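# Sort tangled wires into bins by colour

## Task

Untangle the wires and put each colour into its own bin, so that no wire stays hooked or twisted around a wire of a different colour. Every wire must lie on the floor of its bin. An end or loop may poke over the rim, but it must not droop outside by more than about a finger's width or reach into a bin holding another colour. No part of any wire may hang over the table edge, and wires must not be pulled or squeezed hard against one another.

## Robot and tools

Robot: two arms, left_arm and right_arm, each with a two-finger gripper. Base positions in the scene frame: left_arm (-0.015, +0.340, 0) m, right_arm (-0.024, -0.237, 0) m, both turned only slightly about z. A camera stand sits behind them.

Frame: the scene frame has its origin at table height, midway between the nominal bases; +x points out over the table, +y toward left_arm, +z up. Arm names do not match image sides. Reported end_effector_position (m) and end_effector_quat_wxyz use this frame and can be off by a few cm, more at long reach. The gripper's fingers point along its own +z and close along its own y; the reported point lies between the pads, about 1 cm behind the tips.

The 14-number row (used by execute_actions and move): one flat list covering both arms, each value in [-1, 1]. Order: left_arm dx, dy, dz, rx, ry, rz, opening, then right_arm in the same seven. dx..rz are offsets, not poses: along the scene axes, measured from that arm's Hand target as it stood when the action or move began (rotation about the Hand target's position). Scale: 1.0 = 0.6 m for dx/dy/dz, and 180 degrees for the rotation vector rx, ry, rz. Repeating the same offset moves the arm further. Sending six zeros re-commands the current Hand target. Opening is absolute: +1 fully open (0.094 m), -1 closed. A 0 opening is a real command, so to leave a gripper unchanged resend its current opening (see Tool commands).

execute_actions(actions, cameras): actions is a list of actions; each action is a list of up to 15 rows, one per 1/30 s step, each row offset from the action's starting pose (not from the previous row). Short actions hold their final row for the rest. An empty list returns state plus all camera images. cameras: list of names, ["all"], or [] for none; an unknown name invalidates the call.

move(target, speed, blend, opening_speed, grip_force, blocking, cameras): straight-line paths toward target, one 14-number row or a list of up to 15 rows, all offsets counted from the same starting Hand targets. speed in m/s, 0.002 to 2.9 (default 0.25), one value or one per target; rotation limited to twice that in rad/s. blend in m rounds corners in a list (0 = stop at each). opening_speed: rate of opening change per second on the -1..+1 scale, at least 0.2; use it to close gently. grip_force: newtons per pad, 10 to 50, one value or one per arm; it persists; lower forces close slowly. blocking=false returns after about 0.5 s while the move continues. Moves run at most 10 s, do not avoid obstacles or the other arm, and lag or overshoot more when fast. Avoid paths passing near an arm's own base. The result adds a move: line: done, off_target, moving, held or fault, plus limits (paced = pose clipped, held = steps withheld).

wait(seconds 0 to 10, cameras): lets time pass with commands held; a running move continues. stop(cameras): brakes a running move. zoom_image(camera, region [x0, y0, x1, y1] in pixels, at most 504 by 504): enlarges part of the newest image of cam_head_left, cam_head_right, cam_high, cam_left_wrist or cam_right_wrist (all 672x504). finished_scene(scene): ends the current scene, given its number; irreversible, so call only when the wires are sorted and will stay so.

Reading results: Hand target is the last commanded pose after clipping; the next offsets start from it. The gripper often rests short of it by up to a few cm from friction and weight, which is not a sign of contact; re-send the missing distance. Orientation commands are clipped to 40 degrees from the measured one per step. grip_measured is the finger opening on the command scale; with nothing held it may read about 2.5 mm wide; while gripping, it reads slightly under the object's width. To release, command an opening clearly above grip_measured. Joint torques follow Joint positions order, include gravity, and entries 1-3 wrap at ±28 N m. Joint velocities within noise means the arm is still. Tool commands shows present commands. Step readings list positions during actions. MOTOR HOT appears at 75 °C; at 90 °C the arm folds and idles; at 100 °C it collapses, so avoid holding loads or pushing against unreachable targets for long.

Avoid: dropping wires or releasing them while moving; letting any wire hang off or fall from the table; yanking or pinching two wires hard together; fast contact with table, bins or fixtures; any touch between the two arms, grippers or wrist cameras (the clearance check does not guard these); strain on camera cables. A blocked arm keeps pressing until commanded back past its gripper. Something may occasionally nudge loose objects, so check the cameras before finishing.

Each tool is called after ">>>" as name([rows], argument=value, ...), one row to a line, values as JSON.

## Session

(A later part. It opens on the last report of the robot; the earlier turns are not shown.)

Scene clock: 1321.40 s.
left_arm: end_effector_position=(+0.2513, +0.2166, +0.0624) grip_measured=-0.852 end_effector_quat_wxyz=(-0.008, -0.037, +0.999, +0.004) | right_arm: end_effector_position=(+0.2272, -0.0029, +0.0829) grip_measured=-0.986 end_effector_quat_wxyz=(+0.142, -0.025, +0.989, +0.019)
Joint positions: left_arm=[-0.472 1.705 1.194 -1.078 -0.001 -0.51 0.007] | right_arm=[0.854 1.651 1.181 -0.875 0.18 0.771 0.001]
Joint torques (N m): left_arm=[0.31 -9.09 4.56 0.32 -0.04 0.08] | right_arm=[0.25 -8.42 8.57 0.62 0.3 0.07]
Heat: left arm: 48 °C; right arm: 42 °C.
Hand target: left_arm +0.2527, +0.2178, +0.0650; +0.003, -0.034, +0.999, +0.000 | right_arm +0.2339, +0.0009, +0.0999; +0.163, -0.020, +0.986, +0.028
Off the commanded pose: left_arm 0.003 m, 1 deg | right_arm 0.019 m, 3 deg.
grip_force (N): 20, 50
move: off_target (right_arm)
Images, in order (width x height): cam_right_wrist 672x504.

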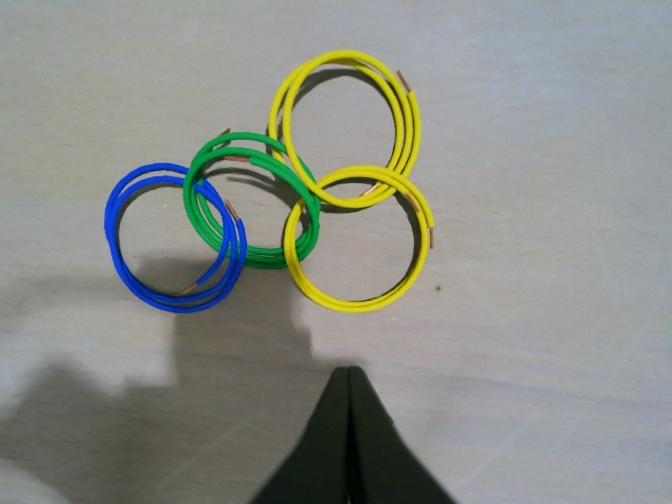

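>>> zoom_image(camera="cam_right_wrist", region=[170, 115, 260, 205])

>>> zoom_image(camera="cam_right_wrist", region=[170, 190, 260, 280])

>>> zoom_image(camera="cam_right_wrist", region=[250, 120, 360, 230])

Scaled by 5.600 from the camera's 672x504 image, which has a finer 960x720 frame.

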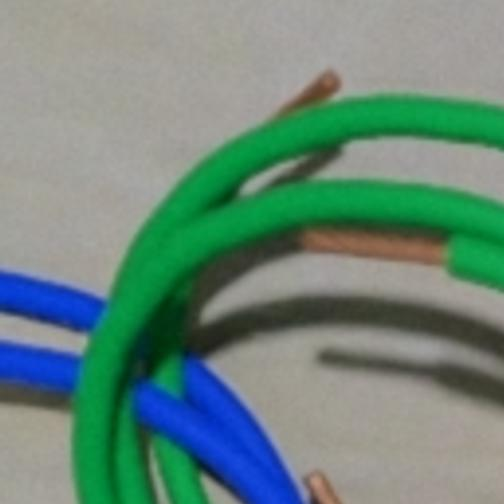

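Scaled by 5.600 from the camera's 672x504 image, which has a finer 960x720 frame.

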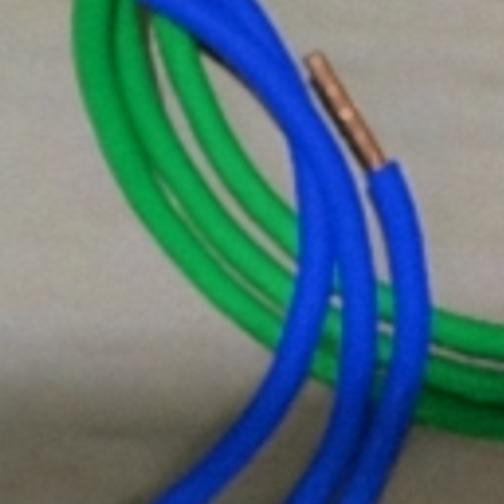

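Scaled by 4.582 from the camera's 672x504 image, which has a finer 960x720 frame.

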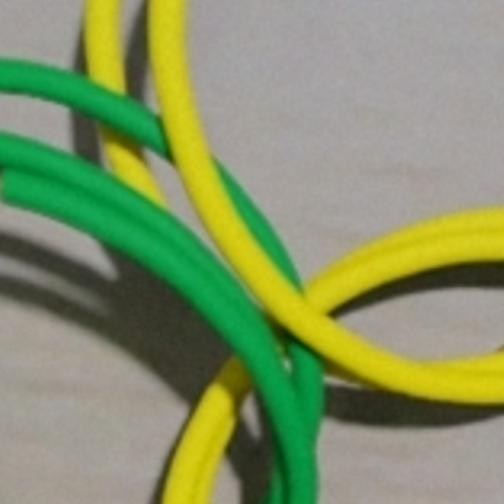

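>>> move(target=[0,0.1,0,0,0,0,-0.85,0.038,0.078,-0.08,0,0,0,-0.75], speed=0.1, grip_force=[20,20], cameras=["cam_right_wrist"])

>>> zoom_image(camera="cam_right_wrist", region=[240, 230, 440, 430])

Scene clock: 1367.77 s.
left_arm: end_effector_position=(+0.2506, +0.2770, +0.0629) grip_measured=-0.852 end_effector_quat_wxyz=(-0.010, -0.038, +0.999, +0.003) | right_arm: end_effector_position=(+0.2480, +0.0387, +0.0469) grip_measured=-0.752 end_effector_quat_wxyz=(+0.147, -0.023, +0.989, +0.024)
Joint positions: left_arm=[-0.271 1.632 1.116 -1.076 0 -0.312 0.007] | right_arm=[0.89 1.846 1.261 -0.753 0.19 0.81 0.012]
Joint torques (N m): left_arm=[0.35 -8.49 4.29 0.32 0.02 0.08] | right_arm=[0.57 -6.84 8.53 0.88 0.31 0.07]
Motor temperatures (°C): left_arm=[33 48 47 32 31 33 34] | right_arm=[31 44 46 36 34 32 35]
Heat: left arm: 48 °C; right arm: 46 °C.
Hand target: left_arm +0.2527, +0.2779, +0.0650; +0.003, -0.034, +0.999, +0.000 | right_arm +0.2567, +0.0477, +0.0519; +0.164, -0.020, +0.986, +0.028
Off the commanded pose: left_arm 0.003 m, 2 deg | right_arm 0.013 m, 2 deg.
grip_force (N): 20, 20
move: off_target (right_arm)
Images, in order (width x height): cam_right_wrist 672x504.

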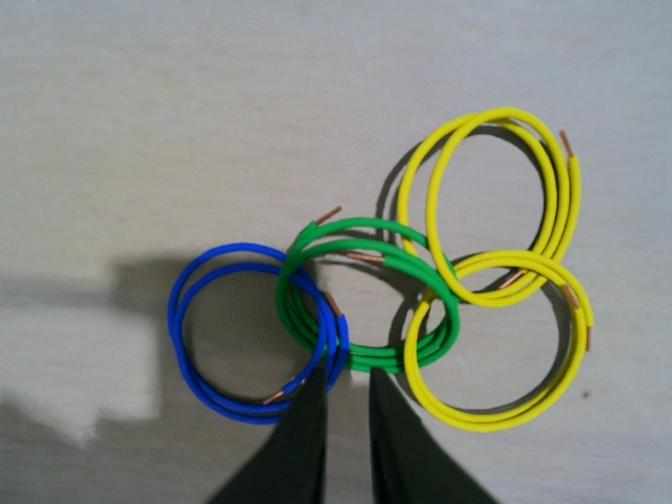

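Scaled by 2.520 from the camera's 672x504 image, which has a finer 960x720 frame.

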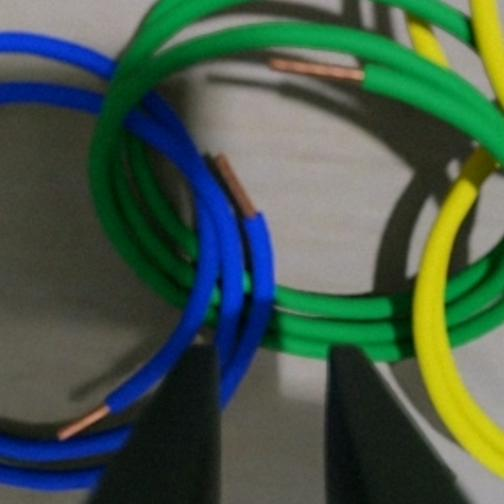

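>>> move(target=[0,0,0,0,0,0,-0.85,0.0,0.001,-0.046,0,0,0,-0.75], speed=0.06, cameras=["cam_right_wrist"])

>>> zoom_image(camera="cam_right_wrist", region=[250, 270, 450, 470])

Scene clock: 1383.87 s.
left_arm: end_effector_position=(+0.2506, +0.2770, +0.0629) grip_measured=-0.852 end_effector_quat_wxyz=(-0.010, -0.037, +0.999, +0.003) | right_arm: end_effector_position=(+0.2586, +0.0513, +0.0338) grip_measured=-0.752 end_effector_quat_wxyz=(+0.163, -0.020, +0.986, +0.041)
Joint positions: left_arm=[-0.271 1.632 1.116 -1.076 0 -0.311 0.007] | right_arm=[0.89 1.886 1.247 -0.651 0.191 0.811 0.012]
Joint torques (N m): left_arm=[0.54 -8.53 4.4 0.34 -0.01 0.08] | right_arm=[0.62 -7.08 4.55 0.97 0.31 0.07]
Heat: left arm: 48 °C; right arm: 44 °C.
Hand target: left_arm +0.2527, +0.2779, +0.0650; +0.003, -0.034, +0.999, +0.000 | right_arm +0.2567, +0.0482, +0.0243; +0.163, -0.020, +0.986, +0.028
Off the commanded pose: left_arm 0.003 m, 2 deg | right_arm 0.010 m, 1 deg.
grip_force (N): 20, 20
move: done
Images, in order (width x height): cam_right_wrist 672x504.

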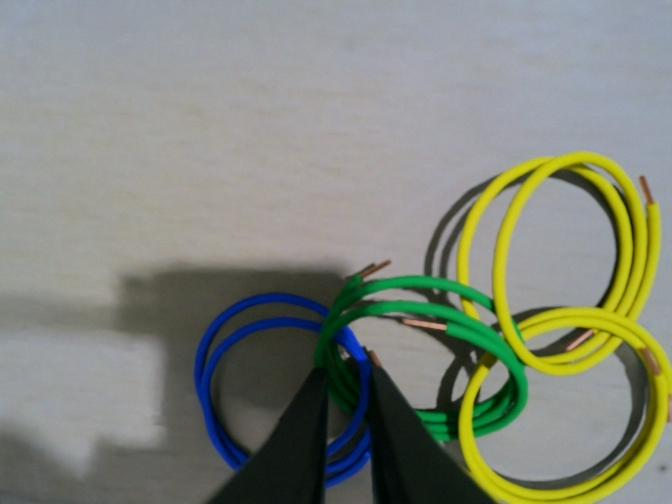

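Scaled by 2.520 from the camera's 672x504 image, which has a finer 960x720 frame.

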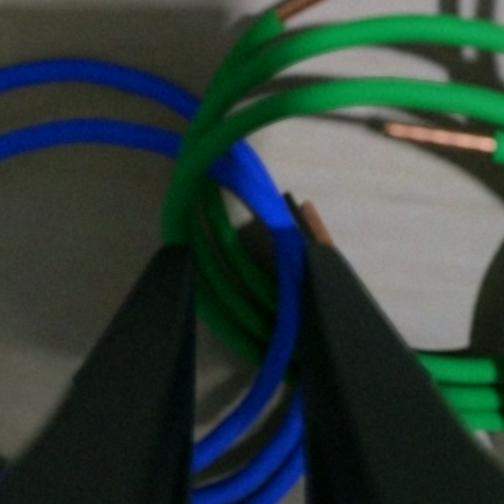

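>>> move([
  [0,0,0,0,0,0,-0.85,0.0,-0.004,0.02,0,0,0,-0.75],
  [0,0,0,0,0,0,-0.85,-0.007,-0.012,0.01,0,0,0,-0.75],
], speed=0.06, cameras=["cam_right_wrist"])

>>> zoom_image(camera="cam_right_wrist", region=[250, 270, 450, 470])

Scene clock: 1396.23 s.
left_arm: end_effector_position=(+0.2506, +0.2770, +0.0629) grip_measured=-0.852 end_effector_quat_wxyz=(-0.010, -0.037, +0.999, +0.003) | right_arm: end_effector_position=(+0.2516, +0.0428, +0.0258) grip_measured=-0.752 end_effector_quat_wxyz=(+0.151, -0.022, +0.988, +0.028)
Joint positions: left_arm=[-0.271 1.632 1.116 -1.076 0 -0.311 0.007] | right_arm=[0.89 1.886 1.222 -0.662 0.191 0.811 0.012]
Joint torques (N m): left_arm=[0.31 -8.46 4.31 0.35 0.04 0.05] | right_arm=[0.34 -10.03 4.44 0.89 0.3 0.03]
Heat: left arm: 48 °C; right arm: 44 °C.
Hand target: left_arm +0.2527, +0.2779, +0.0650; +0.003, -0.034, +0.999, +0.000 | right_arm +0.2525, +0.0411, +0.0303; +0.164, -0.020, +0.986, +0.028
Off the commanded pose: left_arm 0.003 m, 2 deg | right_arm 0.005 m, 1 deg.
grip_force (N): 20, 20
move: done
Images, in order (width x height): cam_right_wrist 672x504.

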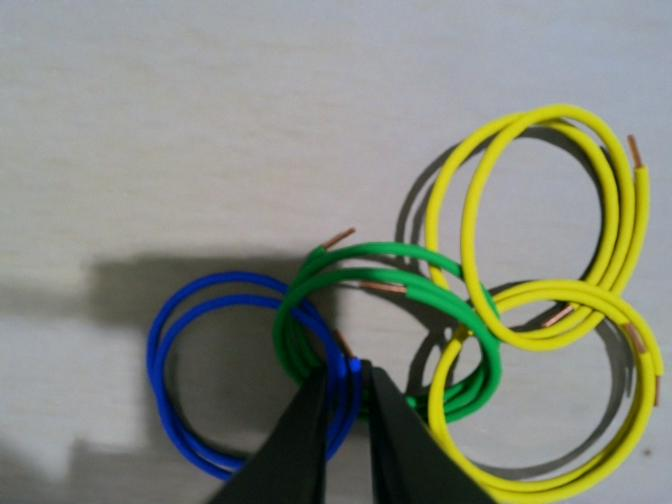

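Scaled by 2.520 from the camera's 672x504 image, which has a finer 960x720 frame.

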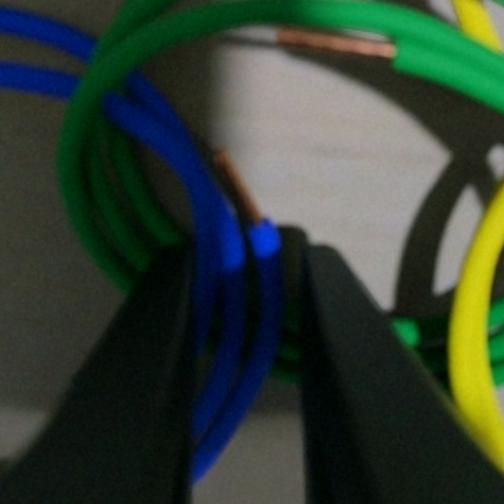

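>>> move([
  [0,0,0,0,0,0,-0.85,0.0,0,0.02,0,0,0,-0.75],
  [0,0,0,0,0,0,-0.85,0.0,-0.008,0.01,0,0,0,-0.85],
], speed=0.06, cameras=["cam_right_wrist"])

>>> zoom_image(camera="cam_right_wrist", region=[250, 250, 450, 450])

Scene clock: 1414.93 s.
left_arm: end_effector_position=(+0.2506, +0.2770, +0.0629) grip_measured=-0.852 end_effector_quat_wxyz=(-0.010, -0.037, +0.999, +0.003) | right_arm: end_effector_position=(+0.2494, +0.0401, +0.0275) grip_measured=-0.849 end_effector_quat_wxyz=(+0.148, -0.022, +0.988, +0.024)
Joint positions: left_arm=[-0.271 1.632 1.116 -1.076 0 -0.311 0.007] | right_arm=[0.89 1.879 1.222 -0.679 0.191 0.811 0.007]
Joint torques (N m): left_arm=[0.18 -8.54 4.48 0.39 0 0.1] | right_arm=[-0.35 -11.29 4.14 0.88 0.27 -0.06]
Heat: left arm: 47 °C; right arm: 45 °C.
Hand target: left_arm +0.2527, +0.2779, +0.0650; +0.003, -0.034, +0.999, +0.000 | right_arm +0.2525, +0.0363, +0.0364; +0.164, -0.020, +0.986, +0.028
Off the commanded pose: left_arm 0.003 m, 2 deg | right_arm 0.010 m, 2 deg.
grip_force (N): 20, 20
move: done
Images, in order (width x height): cam_right_wrist 672x504.

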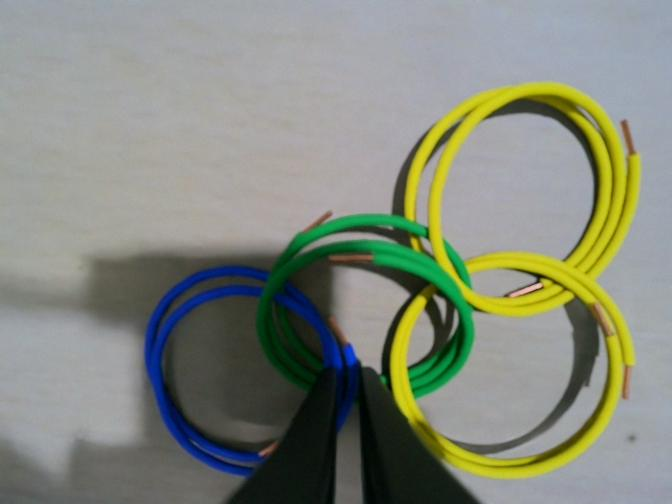

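Scaled by 2.520 from the camera's 672x504 image, which has a finer 960x720 frame.

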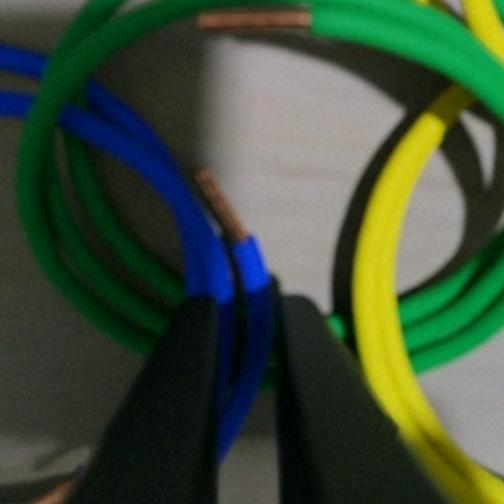

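>>> move([
  [0,0,0,0,0,0,-0.85,0.006,-0.012,0.015,0,0,0,-0.85],
  [0,0,0,0,0,0,-0.85,0.006,-0.004,-0.009,0,0,0,-0.85],
], speed=0.06, cameras=["cam_right_wrist"])

>>> zoom_image(camera="cam_right_wrist", region=[250, 250, 450, 450])

Scene clock: 1427.73 s.
left_arm: end_effector_position=(+0.2506, +0.2770, +0.0629) grip_measured=-0.852 end_effector_quat_wxyz=(-0.010, -0.037, +0.999, +0.003) | right_arm: end_effector_position=(+0.2567, +0.0368, +0.0343) grip_measured=-0.849 end_effector_quat_wxyz=(+0.160, -0.020, +0.986, +0.034)
Joint positions: left_arm=[-0.271 1.632 1.116 -1.076 0 -0.311 0.007] | right_arm=[0.87 1.853 1.208 -0.657 0.191 0.792 0.007]
Joint torques (N m): left_arm=[0.44 -8.38 4.38 0.34 0 0.05] | right_arm=[0.2 -8.13 4.42 0.95 0.23 0.01]
Heat: left arm: 47 °C; right arm: 45 °C.
Hand target: left_arm +0.2527, +0.2779, +0.0650; +0.003, -0.034, +0.999, +0.000 | right_arm +0.2561, +0.0339, +0.0309; +0.163, -0.020, +0.986, +0.028
Off the commanded pose: left_arm 0.003 m, 2 deg | right_arm 0.004 m, 1 deg.
grip_force (N): 20, 20
move: done
Images, in order (width x height): cam_right_wrist 672x504.

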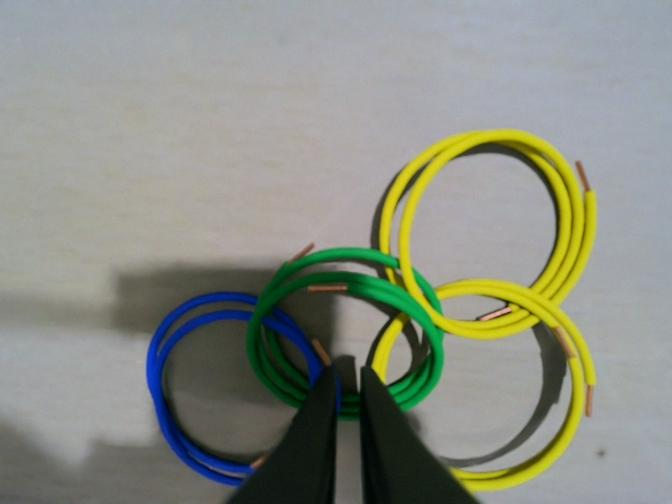

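Scaled by 2.520 from the camera's 672x504 image, which has a finer 960x720 frame.

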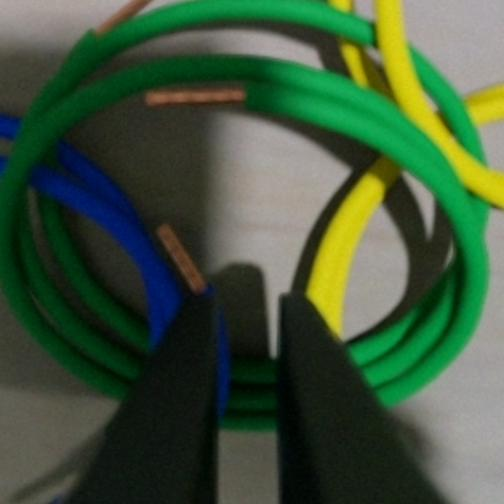

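>>> move([
  [0,0,0,0,0,0,-0.85,-0.007,0.008,-0.004,0,0,0,-0.85],
], speed=0.06, cameras=["cam_right_wrist"])

>>> zoom_image(camera="cam_right_wrist", region=[250, 250, 450, 450])

Scene clock: 1438.67 s.
left_arm: end_effector_position=(+0.2506, +0.2770, +0.0629) grip_measured=-0.852 end_effector_quat_wxyz=(-0.010, -0.037, +0.999, +0.003) | right_arm: end_effector_position=(+0.2535, +0.0416, +0.0346) grip_measured=-0.849 end_effector_quat_wxyz=(+0.161, -0.021, +0.986, +0.038)
Joint positions: left_arm=[-0.271 1.632 1.116 -1.076 0 -0.311 0.007] | right_arm=[0.884 1.853 1.208 -0.652 0.191 0.804 0.007]
Joint torques (N m): left_arm=[0.43 -8.65 4.31 0.35 0.02 0.03] | right_arm=[0.53 -7.53 4.45 0.96 0.29 0.07]
Heat: left arm: 47 °C; right arm: 45 °C.
Hand target: left_arm +0.2527, +0.2779, +0.0650; +0.003, -0.034, +0.999, +0.000 | right_arm +0.2520, +0.0387, +0.0285; +0.164, -0.020, +0.986, +0.028
Off the commanded pose: left_arm 0.003 m, 2 deg | right_arm 0.007 m, 1 deg.
grip_force (N): 20, 20
move: done
Images, in order (width x height): cam_right_wrist 672x504.

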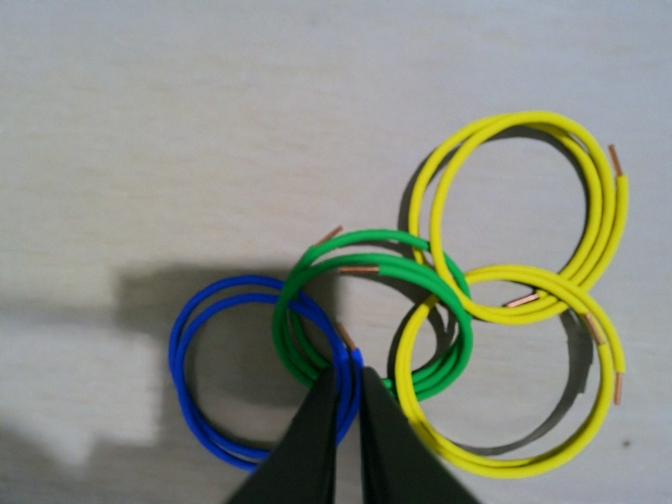

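Scaled by 2.520 from the camera's 672x504 image, which has a finer 960x720 frame.

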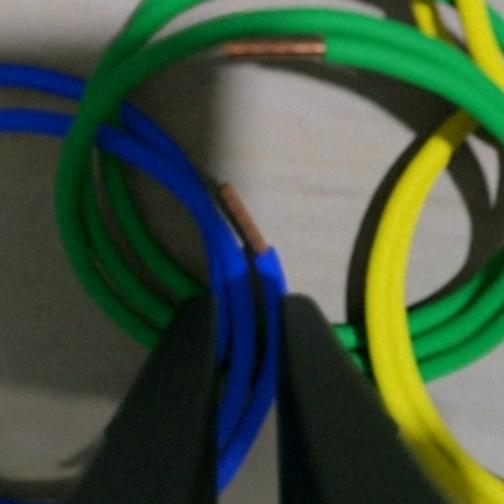

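>>> move([
  [0,0,0,0,0,0,-0.85,0.003,-0.0055,0.004,0,0,0,-0.85],
], speed=0.06)

>>> move([
  [0,0,0,0,0,0,-0.85,-0.002,0.0,-0.018,0,0,0,-0.85],
], speed=0.06, cameras=["cam_right_wrist"])

>>> zoom_image(camera="cam_right_wrist", region=[250, 250, 450, 450])

Scene clock: 1454.27 s.
left_arm: end_effector_position=(+0.2506, +0.2770, +0.0629) grip_measured=-0.852 end_effector_quat_wxyz=(-0.010, -0.037, +0.999, +0.003) | right_arm: end_effector_position=(+0.2535, +0.0416, +0.0346) grip_measured=-0.849 end_effector_quat_wxyz=(+0.161, -0.021, +0.986, +0.038)
Joint positions: left_arm=[-0.271 1.632 1.116 -1.076 0 -0.311 0.007] | right_arm=[0.884 1.853 1.208 -0.652 0.191 0.804 0.007]
Joint torques (N m): left_arm=[0.57 -8.43 4.48 0.37 0.01 0.1] | right_arm=[-0.27 -8.21 4.33 0.89 0.25 -0.03]
Heat: left arm: 47 °C; right arm: 45 °C.
Hand target: left_arm +0.2527, +0.2779, +0.0650; +0.003, -0.034, +0.999, +0.000 | right_arm +0.2537, +0.0354, +0.0309; +0.164, -0.020, +0.986, +0.028
Off the commanded pose: left_arm 0.003 m, 2 deg | right_arm 0.007 m, 1 deg.
grip_force (N): 20, 20
move: done

Scene clock: 1455.23 s.
left_arm: end_effector_position=(+0.2506, +0.2770, +0.0629) grip_measured=-0.852 end_effector_quat_wxyz=(-0.010, -0.037, +0.999, +0.003) | right_arm: end_effector_position=(+0.2527, +0.0406, +0.0285) grip_measured=-0.849 end_effector_quat_wxyz=(+0.163, -0.020, +0.986, +0.040)
Joint positions: left_arm=[-0.271 1.632 1.116 -1.076 0 -0.311 0.007] | right_arm=[0.884 1.853 1.179 -0.617 0.191 0.804 0.007]
Joint torques (N m): left_arm=[0.2 -8.4 4.44 0.32 -0.03 0.06] | right_arm=[-0.03 -7.01 4.37 0.96 0.26 -0.01]
Heat: left arm: 47 °C; right arm: 45 °C.
Hand target: left_arm +0.2527, +0.2779, +0.0650; +0.003, -0.034, +0.999, +0.000 | right_arm +0.2525, +0.0354, +0.0201; +0.164, -0.020, +0.986, +0.028
Off the commanded pose: left_arm 0.003 m, 2 deg | right_arm 0.010 m, 1 deg.
grip_force (N): 20, 20
move: done
Images, in order (width x height): cam_right_wrist 672x504.

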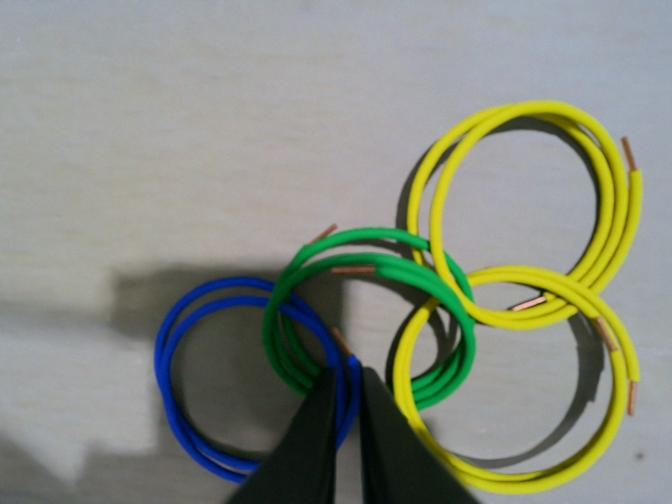

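Scaled by 2.520 from the camera's 672x504 image, which has a finer 960x720 frame.

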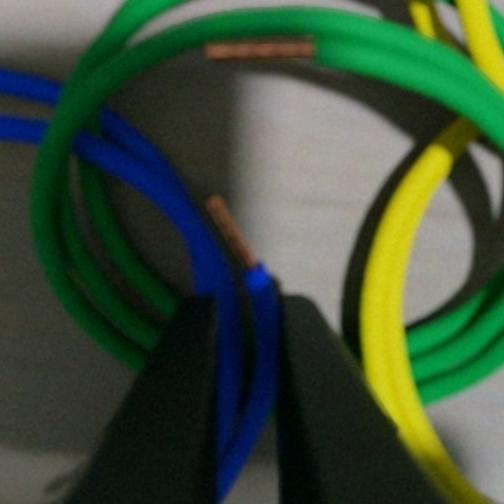

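>>> move([
  [0,0,0,0,0,0,-0.85,0.003,-0.006,0.012,0,0,0,-0.85],
  [0,0,0,0,0,0,-0.85,0.002,-0.0015,0.006,0,0,0,-0.85],
], speed=0.06, cameras=["cam_right_wrist"])

>>> zoom_image(camera="cam_right_wrist", region=[250, 250, 450, 450])

Scene clock: 1471.33 s.
left_arm: end_effector_position=(+0.2506, +0.2770, +0.0629) grip_measured=-0.852 end_effector_quat_wxyz=(-0.010, -0.037, +0.999, +0.003) | right_arm: end_effector_position=(+0.2538, +0.0392, +0.0285) grip_measured=-0.849 end_effector_quat_wxyz=(+0.163, -0.020, +0.986, +0.039)
Joint positions: left_arm=[-0.271 1.632 1.116 -1.076 0 -0.311 0.007] | right_arm=[0.88 1.853 1.179 -0.617 0.191 0.8 0.007]
Joint torques (N m): left_arm=[0.29 -8.54 4.53 0.38 0.03 0.1] | right_arm=[-0.02 -7.45 4.98 0.83 0.25 0]
Heat: left arm: 47 °C; right arm: 44 °C.
Hand target: left_arm +0.2527, +0.2779, +0.0650; +0.003, -0.034, +0.999, +0.000 | right_arm +0.2538, +0.0345, +0.0237; +0.164, -0.020, +0.986, +0.028
Off the commanded pose: left_arm 0.003 m, 2 deg | right_arm 0.007 m, 1 deg.
grip_force (N): 20, 20
move: done
Images, in order (width x height): cam_right_wrist 672x504.

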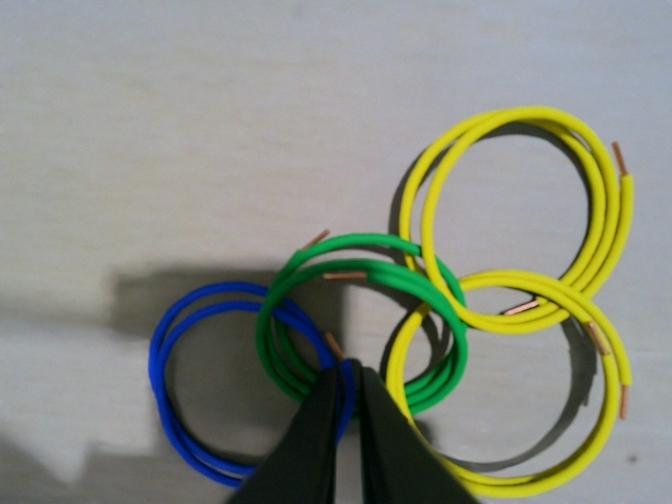

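Scaled by 2.520 from the camera's 672x504 image, which has a finer 960x720 frame.

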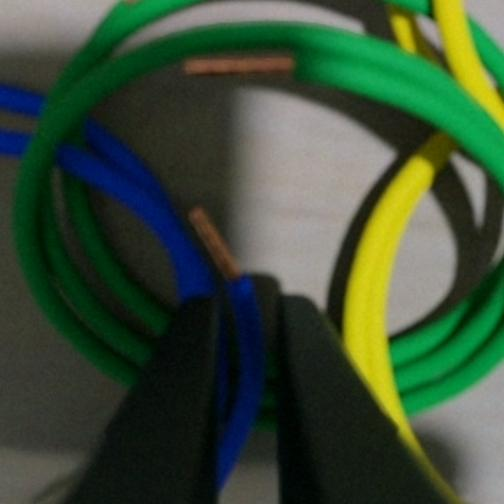

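>>> move([
  [0,0,0,0,0,0,-0.85,-0.003,-0.002,-0.015,0,0,0,-0.85],
], speed=0.05, cameras=["cam_right_wrist"])

>>> zoom_image(camera="cam_right_wrist", region=[250, 250, 450, 450])

Scene clock: 1485.80 s.
left_arm: end_effector_position=(+0.2506, +0.2770, +0.0629) grip_measured=-0.852 end_effector_quat_wxyz=(-0.010, -0.037, +0.999, +0.003) | right_arm: end_effector_position=(+0.2536, +0.0388, +0.0252) grip_measured=-0.849 end_effector_quat_wxyz=(+0.165, -0.020, +0.985, +0.041)
Joint positions: left_arm=[-0.271 1.632 1.116 -1.076 0 -0.311 0.007] | right_arm=[0.88 1.853 1.164 -0.597 0.191 0.8 0.007]
Joint torques (N m): left_arm=[0.2 -8.55 4.53 0.3 0 0.06] | right_arm=[0.12 -6.79 3.92 1.03 0.25 0.01]
Heat: left arm: 47 °C; right arm: 44 °C.
Hand target: left_arm +0.2527, +0.2779, +0.0650; +0.003, -0.034, +0.999, +0.000 | right_arm +0.2519, +0.0333, +0.0147; +0.164, -0.020, +0.986, +0.028
Off the commanded pose: left_arm 0.003 m, 2 deg | right_arm 0.012 m, 1 deg.
grip_force (N): 20, 20
move: off_target (right_arm)
Images, in order (width x height): cam_right_wrist 672x504.

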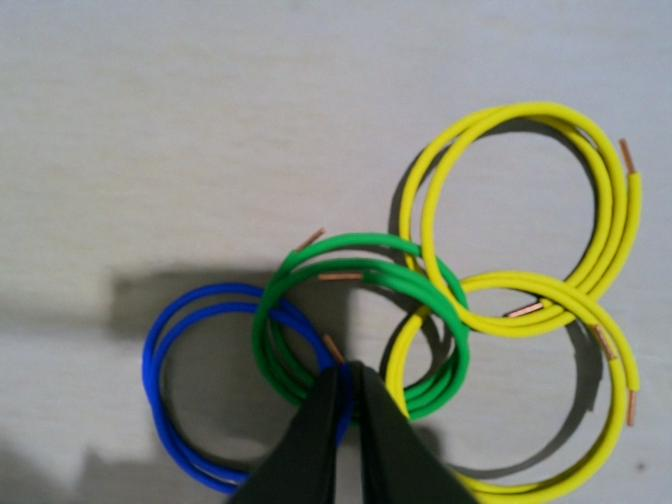

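Scaled by 2.520 from the camera's 672x504 image, which has a finer 960x720 frame.

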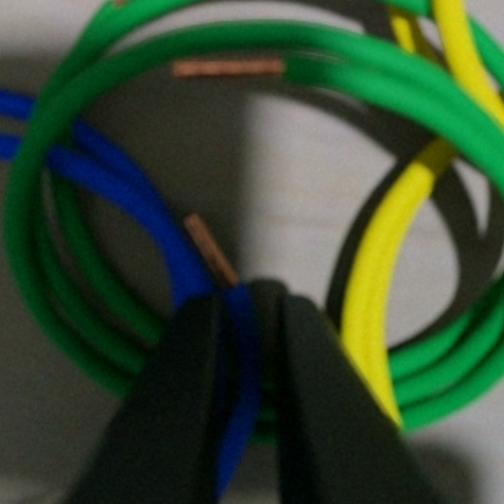

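>>> move([
  [0,0,0,0,0,0,-0.85,-0.003,0.0,-0.012,0,0,0,-0.85],
  [0,0,0,0,0,0,-0.85,-0.003,0.0,-0.012,0,0,0,-1],
], speed=0.05, opening_speed=0.3, cameras=["cam_right_wrist"])

>>> zoom_image(camera="cam_right_wrist", region=[250, 250, 450, 450])

Scene clock: 1496.80 s.
left_arm: end_effector_position=(+0.2506, +0.2770, +0.0629) grip_measured=-0.852 end_effector_quat_wxyz=(-0.010, -0.037, +0.999, +0.003) | right_arm: end_effector_position=(+0.2543, +0.0400, +0.0246) grip_measured=-0.953 end_effector_quat_wxyz=(+0.169, -0.021, +0.984, +0.043)
Joint positions: left_arm=[-0.271 1.632 1.116 -1.076 0 -0.311 0.007] | right_arm=[0.882 1.853 1.157 -0.582 0.196 0.8 0.002]
Joint torques (N m): left_arm=[0.43 -8.5 4.6 0.36 0.01 0.09] | right_arm=[0.24 -6.15 2.86 1.19 0.21 0.05]
Heat: left arm: 47 °C; right arm: 44 °C.
Hand target: left_arm +0.2527, +0.2779, +0.0650; +0.003, -0.034, +0.999, +0.000 | right_arm +0.2501, +0.0334, +0.0076; +0.164, -0.020, +0.986, +0.028
Off the commanded pose: left_arm 0.003 m, 2 deg | right_arm 0.019 m, 2 deg.
grip_force (N): 20, 20
move: off_target (right_arm); target 2's new opening was sent with right_arm's hand 0.018 m and 2 deg from that target
Images, in order (width x height): cam_right_wrist 672x504.

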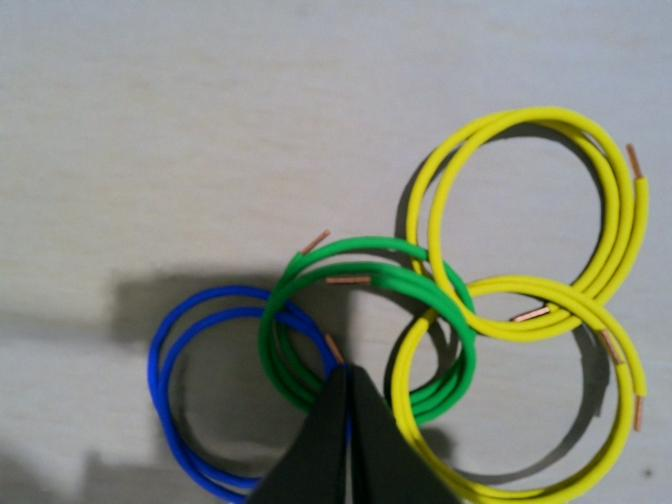

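Scaled by 2.520 from the camera's 672x504 image, which has a finer 960x720 frame.

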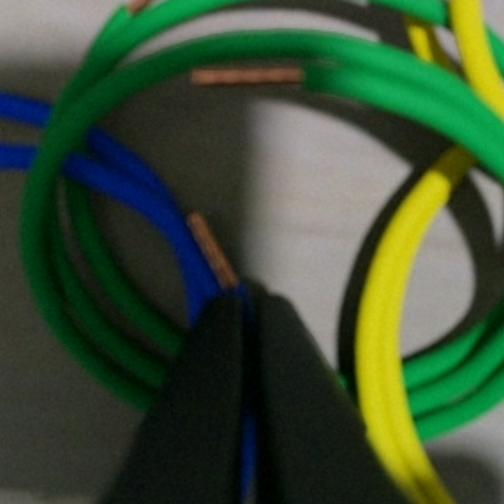

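>>> move(target=[0,0,0,0,0,0,-0.85,0.005,0.01,0.05,0,0,0,-1], speed=0.05, cameras=["cam_right_wrist"])

>>> zoom_image(camera="cam_right_wrist", region=[250, 230, 450, 430])

Scene clock: 1514.63 s.
left_arm: end_effector_position=(+0.2506, +0.2770, +0.0629) grip_measured=-0.852 end_effector_quat_wxyz=(-0.010, -0.037, +0.999, +0.003) | right_arm: end_effector_position=(+0.2481, +0.0327, +0.0279) grip_measured=-0.960 end_effector_quat_wxyz=(+0.152, -0.022, +0.988, +0.024)
Joint positions: left_arm=[-0.271 1.632 1.116 -1.076 0 -0.311 0.007] | right_arm=[0.882 1.852 1.186 -0.664 0.196 0.803 0.002]
Joint torques (N m): left_arm=[0.35 -8.46 4.6 0.35 0.05 0.05] | right_arm=[0.59 -8.18 8.25 0.65 0.22 0.07]
Heat: left arm: 46 °C; right arm: 43 °C.
Hand target: left_arm +0.2527, +0.2779, +0.0650; +0.003, -0.034, +0.999, +0.000 | right_arm +0.2531, +0.0394, +0.0376; +0.164, -0.020, +0.986, +0.029
Off the commanded pose: left_arm 0.003 m, 2 deg | right_arm 0.013 m, 1 deg.
grip_force (N): 20, 20
move: off_target (right_arm)
Images, in order (width x height): cam_right_wrist 672x504.

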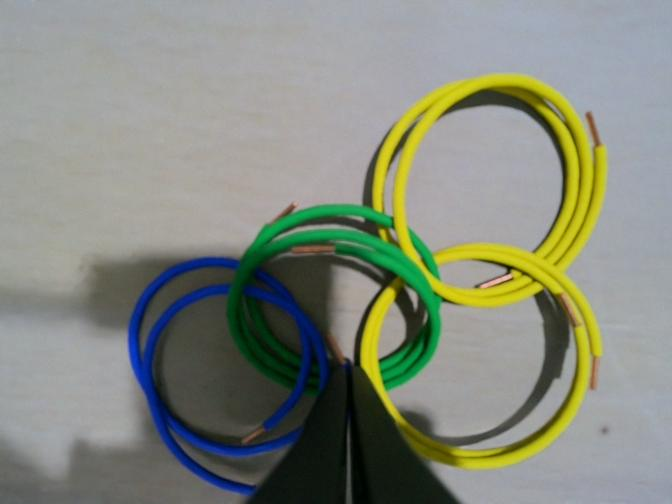

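Scaled by 2.520 from the camera's 672x504 image, which has a finer 960x720 frame.

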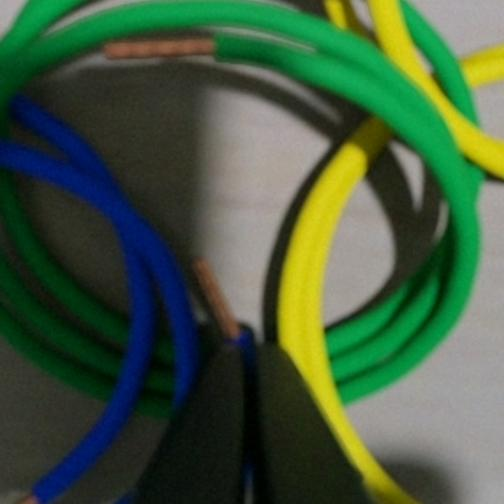

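>>> move([
  [0,0,0,0,0,0,-0.85,0,0,0.05,0,0,0,-1],
  [0,0,0,0,0,0,-0.85,0.033,0.03,0.055,0,0,0.28,-1],
], speed=0.05, cameras=["all"])

>>> zoom_image(camera="cam_right_wrist", region=[210, 220, 470, 480])

Scene clock: 1538.90 s.
left_arm: end_effector_position=(+0.2506, +0.2770, +0.0629) grip_measured=-0.852 end_effector_quat_wxyz=(-0.010, -0.037, +0.999, +0.003) | right_arm: end_effector_position=(+0.2670, +0.0521, +0.0668) grip_measured=-0.960 end_effector_quat_wxyz=(+0.134, -0.437, +0.885, +0.088)
Joint positions: left_arm=[-0.271 1.632 1.116 -1.076 0 -0.311 0.007] | right_arm=[0.751 1.845 1.333 -0.751 -0.093 -0.163 0.002]
Joint torques (N m): left_arm=[0.39 -8.43 4.51 0.33 0.01 0.06] | right_arm=[-0.55 -6.89 8.96 0.8 -0.29 -0.06]
Heat: left arm: 46 °C; right arm: 45 °C.
Hand target: left_arm +0.2527, +0.2779, +0.0650; +0.003, -0.034, +0.999, +0.000 | right_arm +0.2729, +0.0574, +0.0705; +0.136, -0.438, +0.884, +0.095
Off the commanded pose: left_arm 0.003 m, 2 deg | right_arm 0.009 m, 1 deg.
grip_force (N): 20, 20
move: done

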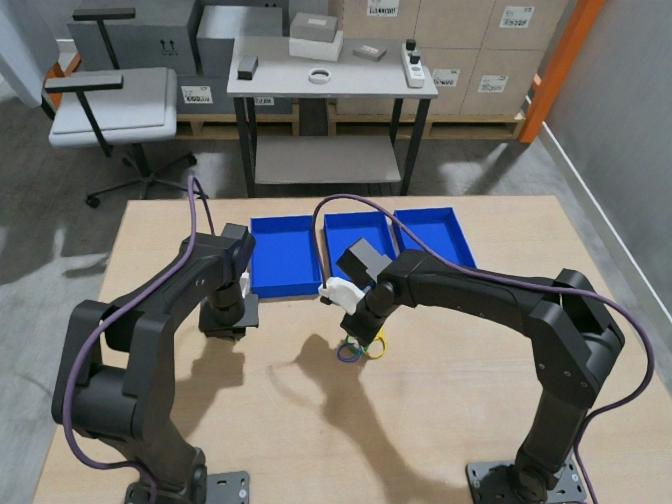

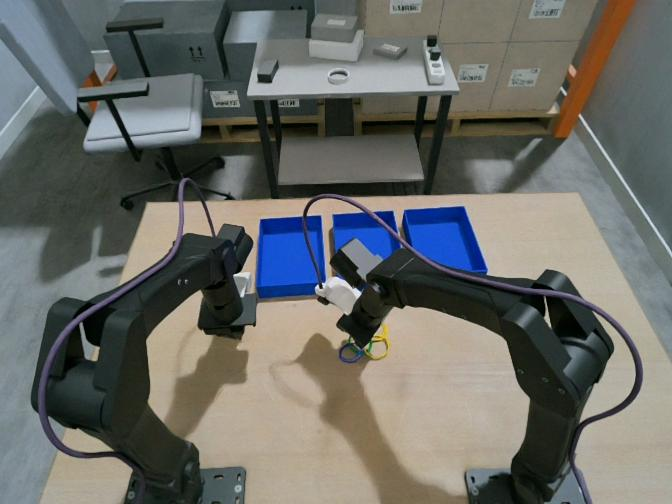

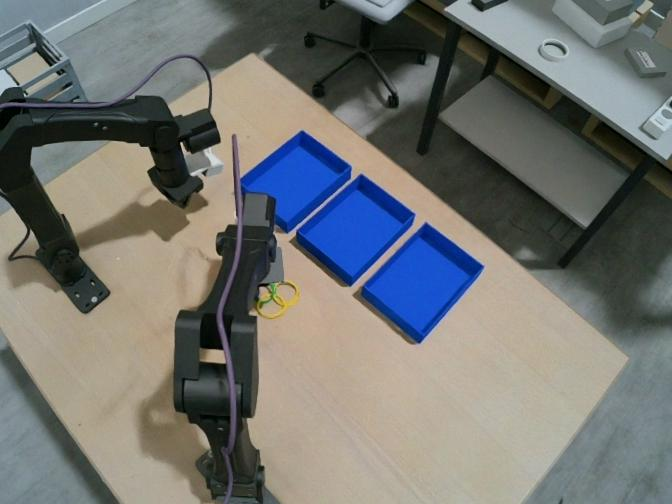

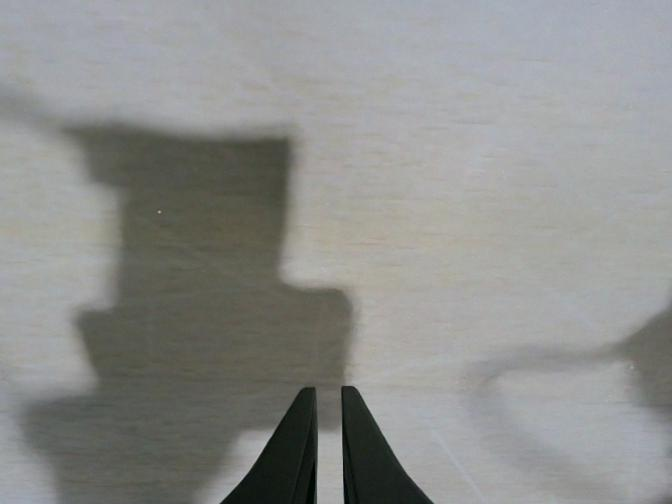

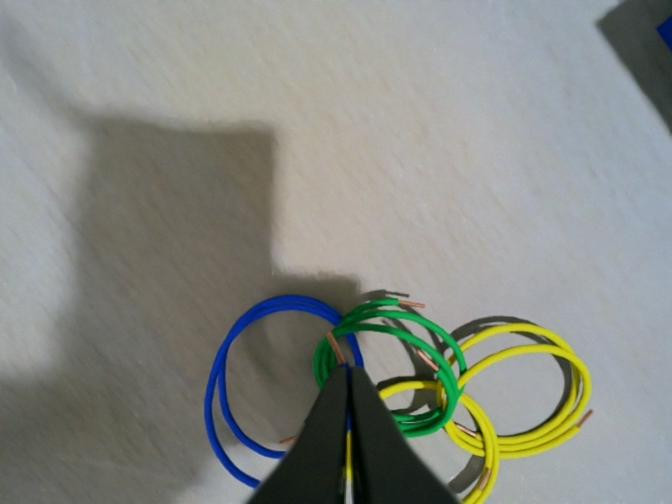

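Scaled by 1.938 from the camera's 672x504 image, which has a finer 960x720 frame.

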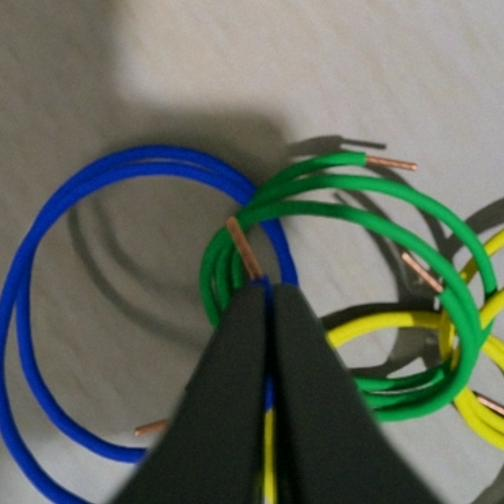

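>>> move([
  [0,0,0,0,0,0,-0.85,0.004,0.043,0.0,0,0,0.15,-1],
  [0,0,0,0,0,0,-0.85,-0.015,0.07,0.0,0,0,0.25,-1],
], speed=0.05, blend=0.01, cameras=["cam_right_wrist"])

>>> zoom_image(camera="cam_right_wrist", region=[210, 220, 470, 480])

Scene clock: 1557.37 s.
left_arm: end_effector_position=(+0.2506, +0.2770, +0.0629) grip_measured=-0.852 end_effector_quat_wxyz=(-0.010, -0.037, +0.999, +0.003) | right_arm: end_effector_position=(+0.2657, +0.0897, +0.0694) grip_measured=-0.960 end_effector_quat_wxyz=(-0.088, +0.737, -0.657, -0.128)
Joint positions: left_arm=[-0.271 1.632 1.116 -1.076 0 -0.311 0.007] | right_arm=[0.743 2.077 1.682 -1.024 -0.274 -0.933 0.002]
Joint torques (N m): left_arm=[0.24 -8.55 4.23 0.3 -0.01 0.05] | right_arm=[0.76 -8.42 8.77 0.43 -0.5 -0.08]
Heat: left arm: 46 °C; right arm: 46 °C.
Hand target: left_arm +0.2527, +0.2779, +0.0650; +0.003, -0.034, +0.999, +0.000 | right_arm +0.2639, +0.0994, +0.0705; -0.089, +0.743, -0.649, -0.140
Off the commanded pose: left_arm 0.003 m, 2 deg | right_arm 0.010 m, 2 deg.
grip_force (N): 20, 20
move: done
Images, in order (width x height): cam_right_wrist 672x504.

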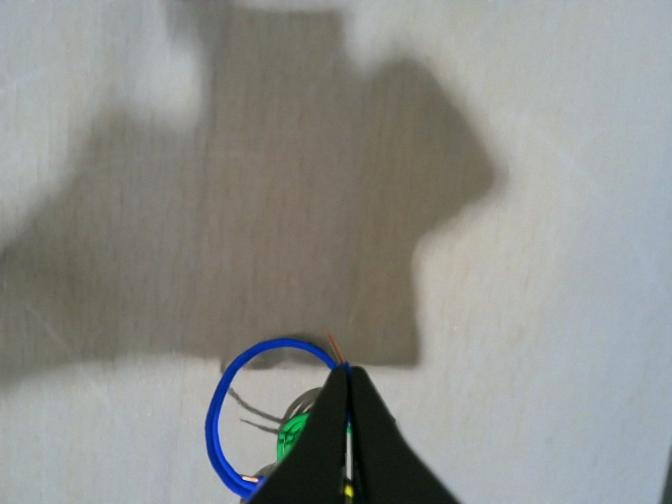

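Scaled by 1.938 from the camera's 672x504 image, which has a finer 960x720 frame.

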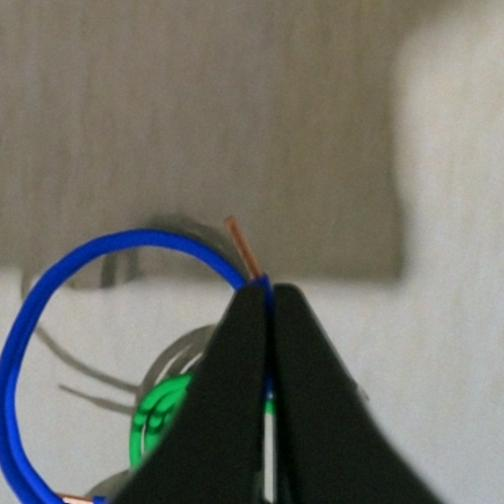

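>>> move([
  [0,0,0,0,0,0,-0.85,-0.012,0.02,0.0,0,0,0.07,-1],
  [0,0,0,0,0,0,-0.85,-0.012,0.02,-0.055,0,0,0.07,-1],
], speed=0.06, cameras=["cam_right_wrist"])

>>> zoom_image(camera="cam_right_wrist", region=[210, 220, 470, 480])

Scene clock: 1571.93 s.
left_arm: end_effector_position=(+0.2506, +0.2770, +0.0629) grip_measured=-0.852 end_effector_quat_wxyz=(-0.010, -0.037, +0.999, +0.003) | right_arm: end_effector_position=(+0.2646, +0.1084, +0.0485) grip_measured=-0.979 end_effector_quat_wxyz=(-0.083, +0.807, -0.569, -0.134)
Joint positions: left_arm=[-0.271 1.632 1.116 -1.076 0 -0.311 0.007] | right_arm=[0.767 2.184 1.765 -1.04 -0.297 -1.141 0.001]
Joint torques (N m): left_arm=[0.36 -8.61 4.48 0.37 -0.01 0.05] | right_arm=[0.59 -9.36 4.7 0.6 -0.51 -0.08]
Heat: left arm: 46 °C; right arm: 45 °C.
Hand target: left_arm +0.2527, +0.2779, +0.0650; +0.003, -0.034, +0.999, +0.000 | right_arm +0.2568, +0.1113, +0.0375; -0.073, +0.809, -0.563, -0.149
Off the commanded pose: left_arm 0.003 m, 2 deg | right_arm 0.014 m, 2 deg.
grip_force (N): 20, 20
move: off_target (right_arm)
Images, in order (width x height): cam_right_wrist 672x504.

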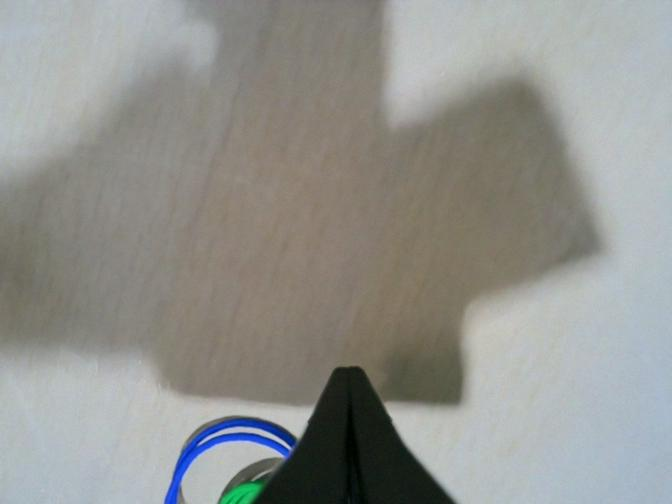

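Scaled by 1.938 from the camera's 672x504 image, which has a finer 960x720 frame.

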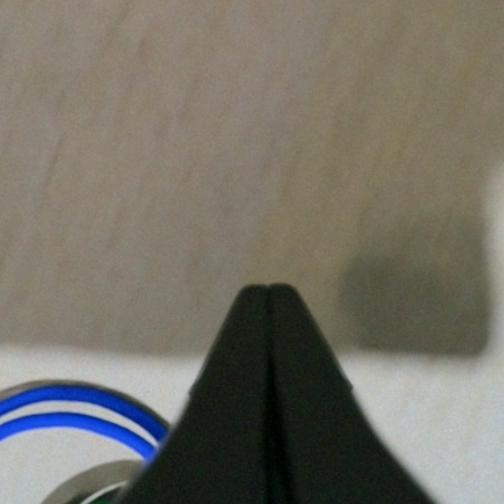

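>>> move([
  [0,0,0,0,0,0,-0.85,0,0,0.08,0,0,0,-1],
  [0,0,0,0,0,0,-0.85,-0.02,-0.15,0.13,0,0,-0.7,-1],
], blend=0.02, speed=0.2, cameras=["cam_right_wrist"])

>>> zoom_image(camera="cam_right_wrist", region=[60, 120, 320, 380])

Scene clock: 1595.27 s.
left_arm: end_effector_position=(+0.2506, +0.2770, +0.0629) grip_measured=-0.852 end_effector_quat_wxyz=(-0.010, -0.037, +0.999, +0.003) | right_arm: end_effector_position=(+0.2398, +0.0171, +0.1051) grip_measured=-0.979 end_effector_quat_wxyz=(+0.151, +0.132, +0.980, -0.001)
Joint positions: left_arm=[-0.271 1.632 1.116 -1.076 0 -0.311 0.007] | right_arm=[0.903 1.78 1.419 -1.052 0.259 1.139 0.001]
Joint torques (N m): left_arm=[0.34 -8.5 4.53 0.33 -0.02 0.09] | right_arm=[0.62 -7.68 8.81 0.44 0.37 0.08]
Heat: left arm: 46 °C; right arm: 47 °C.
Hand target: left_arm +0.2527, +0.2779, +0.0650; +0.003, -0.034, +0.999, +0.000 | right_arm +0.2448, +0.0213, +0.1156; +0.166, +0.134, +0.977, +0.003
Off the commanded pose: left_arm 0.003 m, 2 deg | right_arm 0.012 m, 2 deg.
grip_force (N): 20, 20
move: off_target (right_arm)
Images, in order (width x height): cam_right_wrist 672x504.

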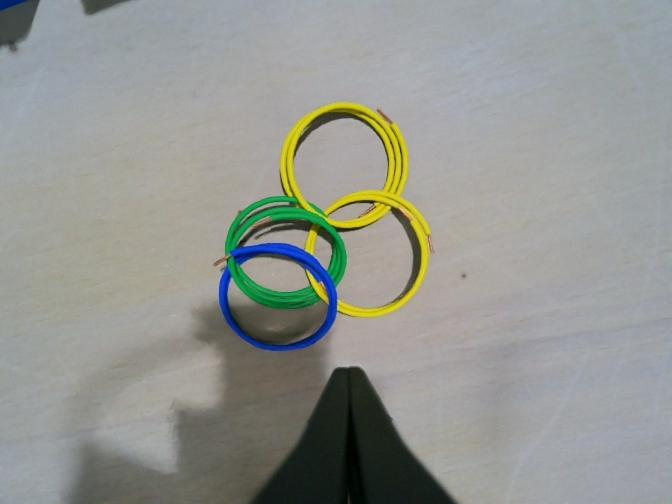

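Scaled by 1.938 from the camera's 672x504 image, which has a finer 960x720 frame.

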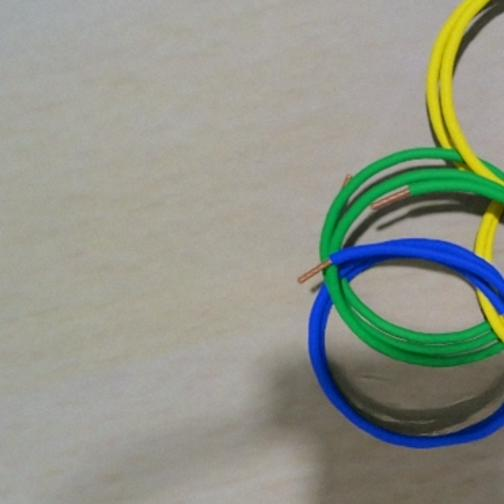

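>>> zoom_image(camera="cam_right_wrist", region=[205, 230, 285, 310])

>>> zoom_image(camera="cam_right_wrist", region=[270, 230, 350, 350])

Scaled by 6.300 from the camera's 672x504 image, which has a finer 960x720 frame.

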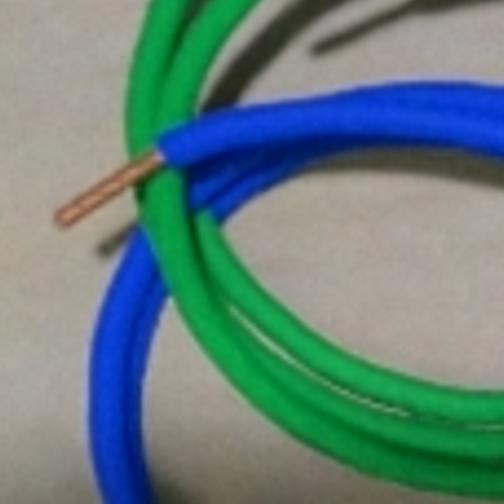

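Scaled by 4.200 from the camera's 672x504 image, which has a finer 960x720 frame.

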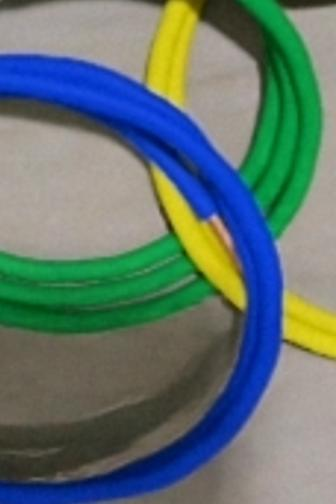

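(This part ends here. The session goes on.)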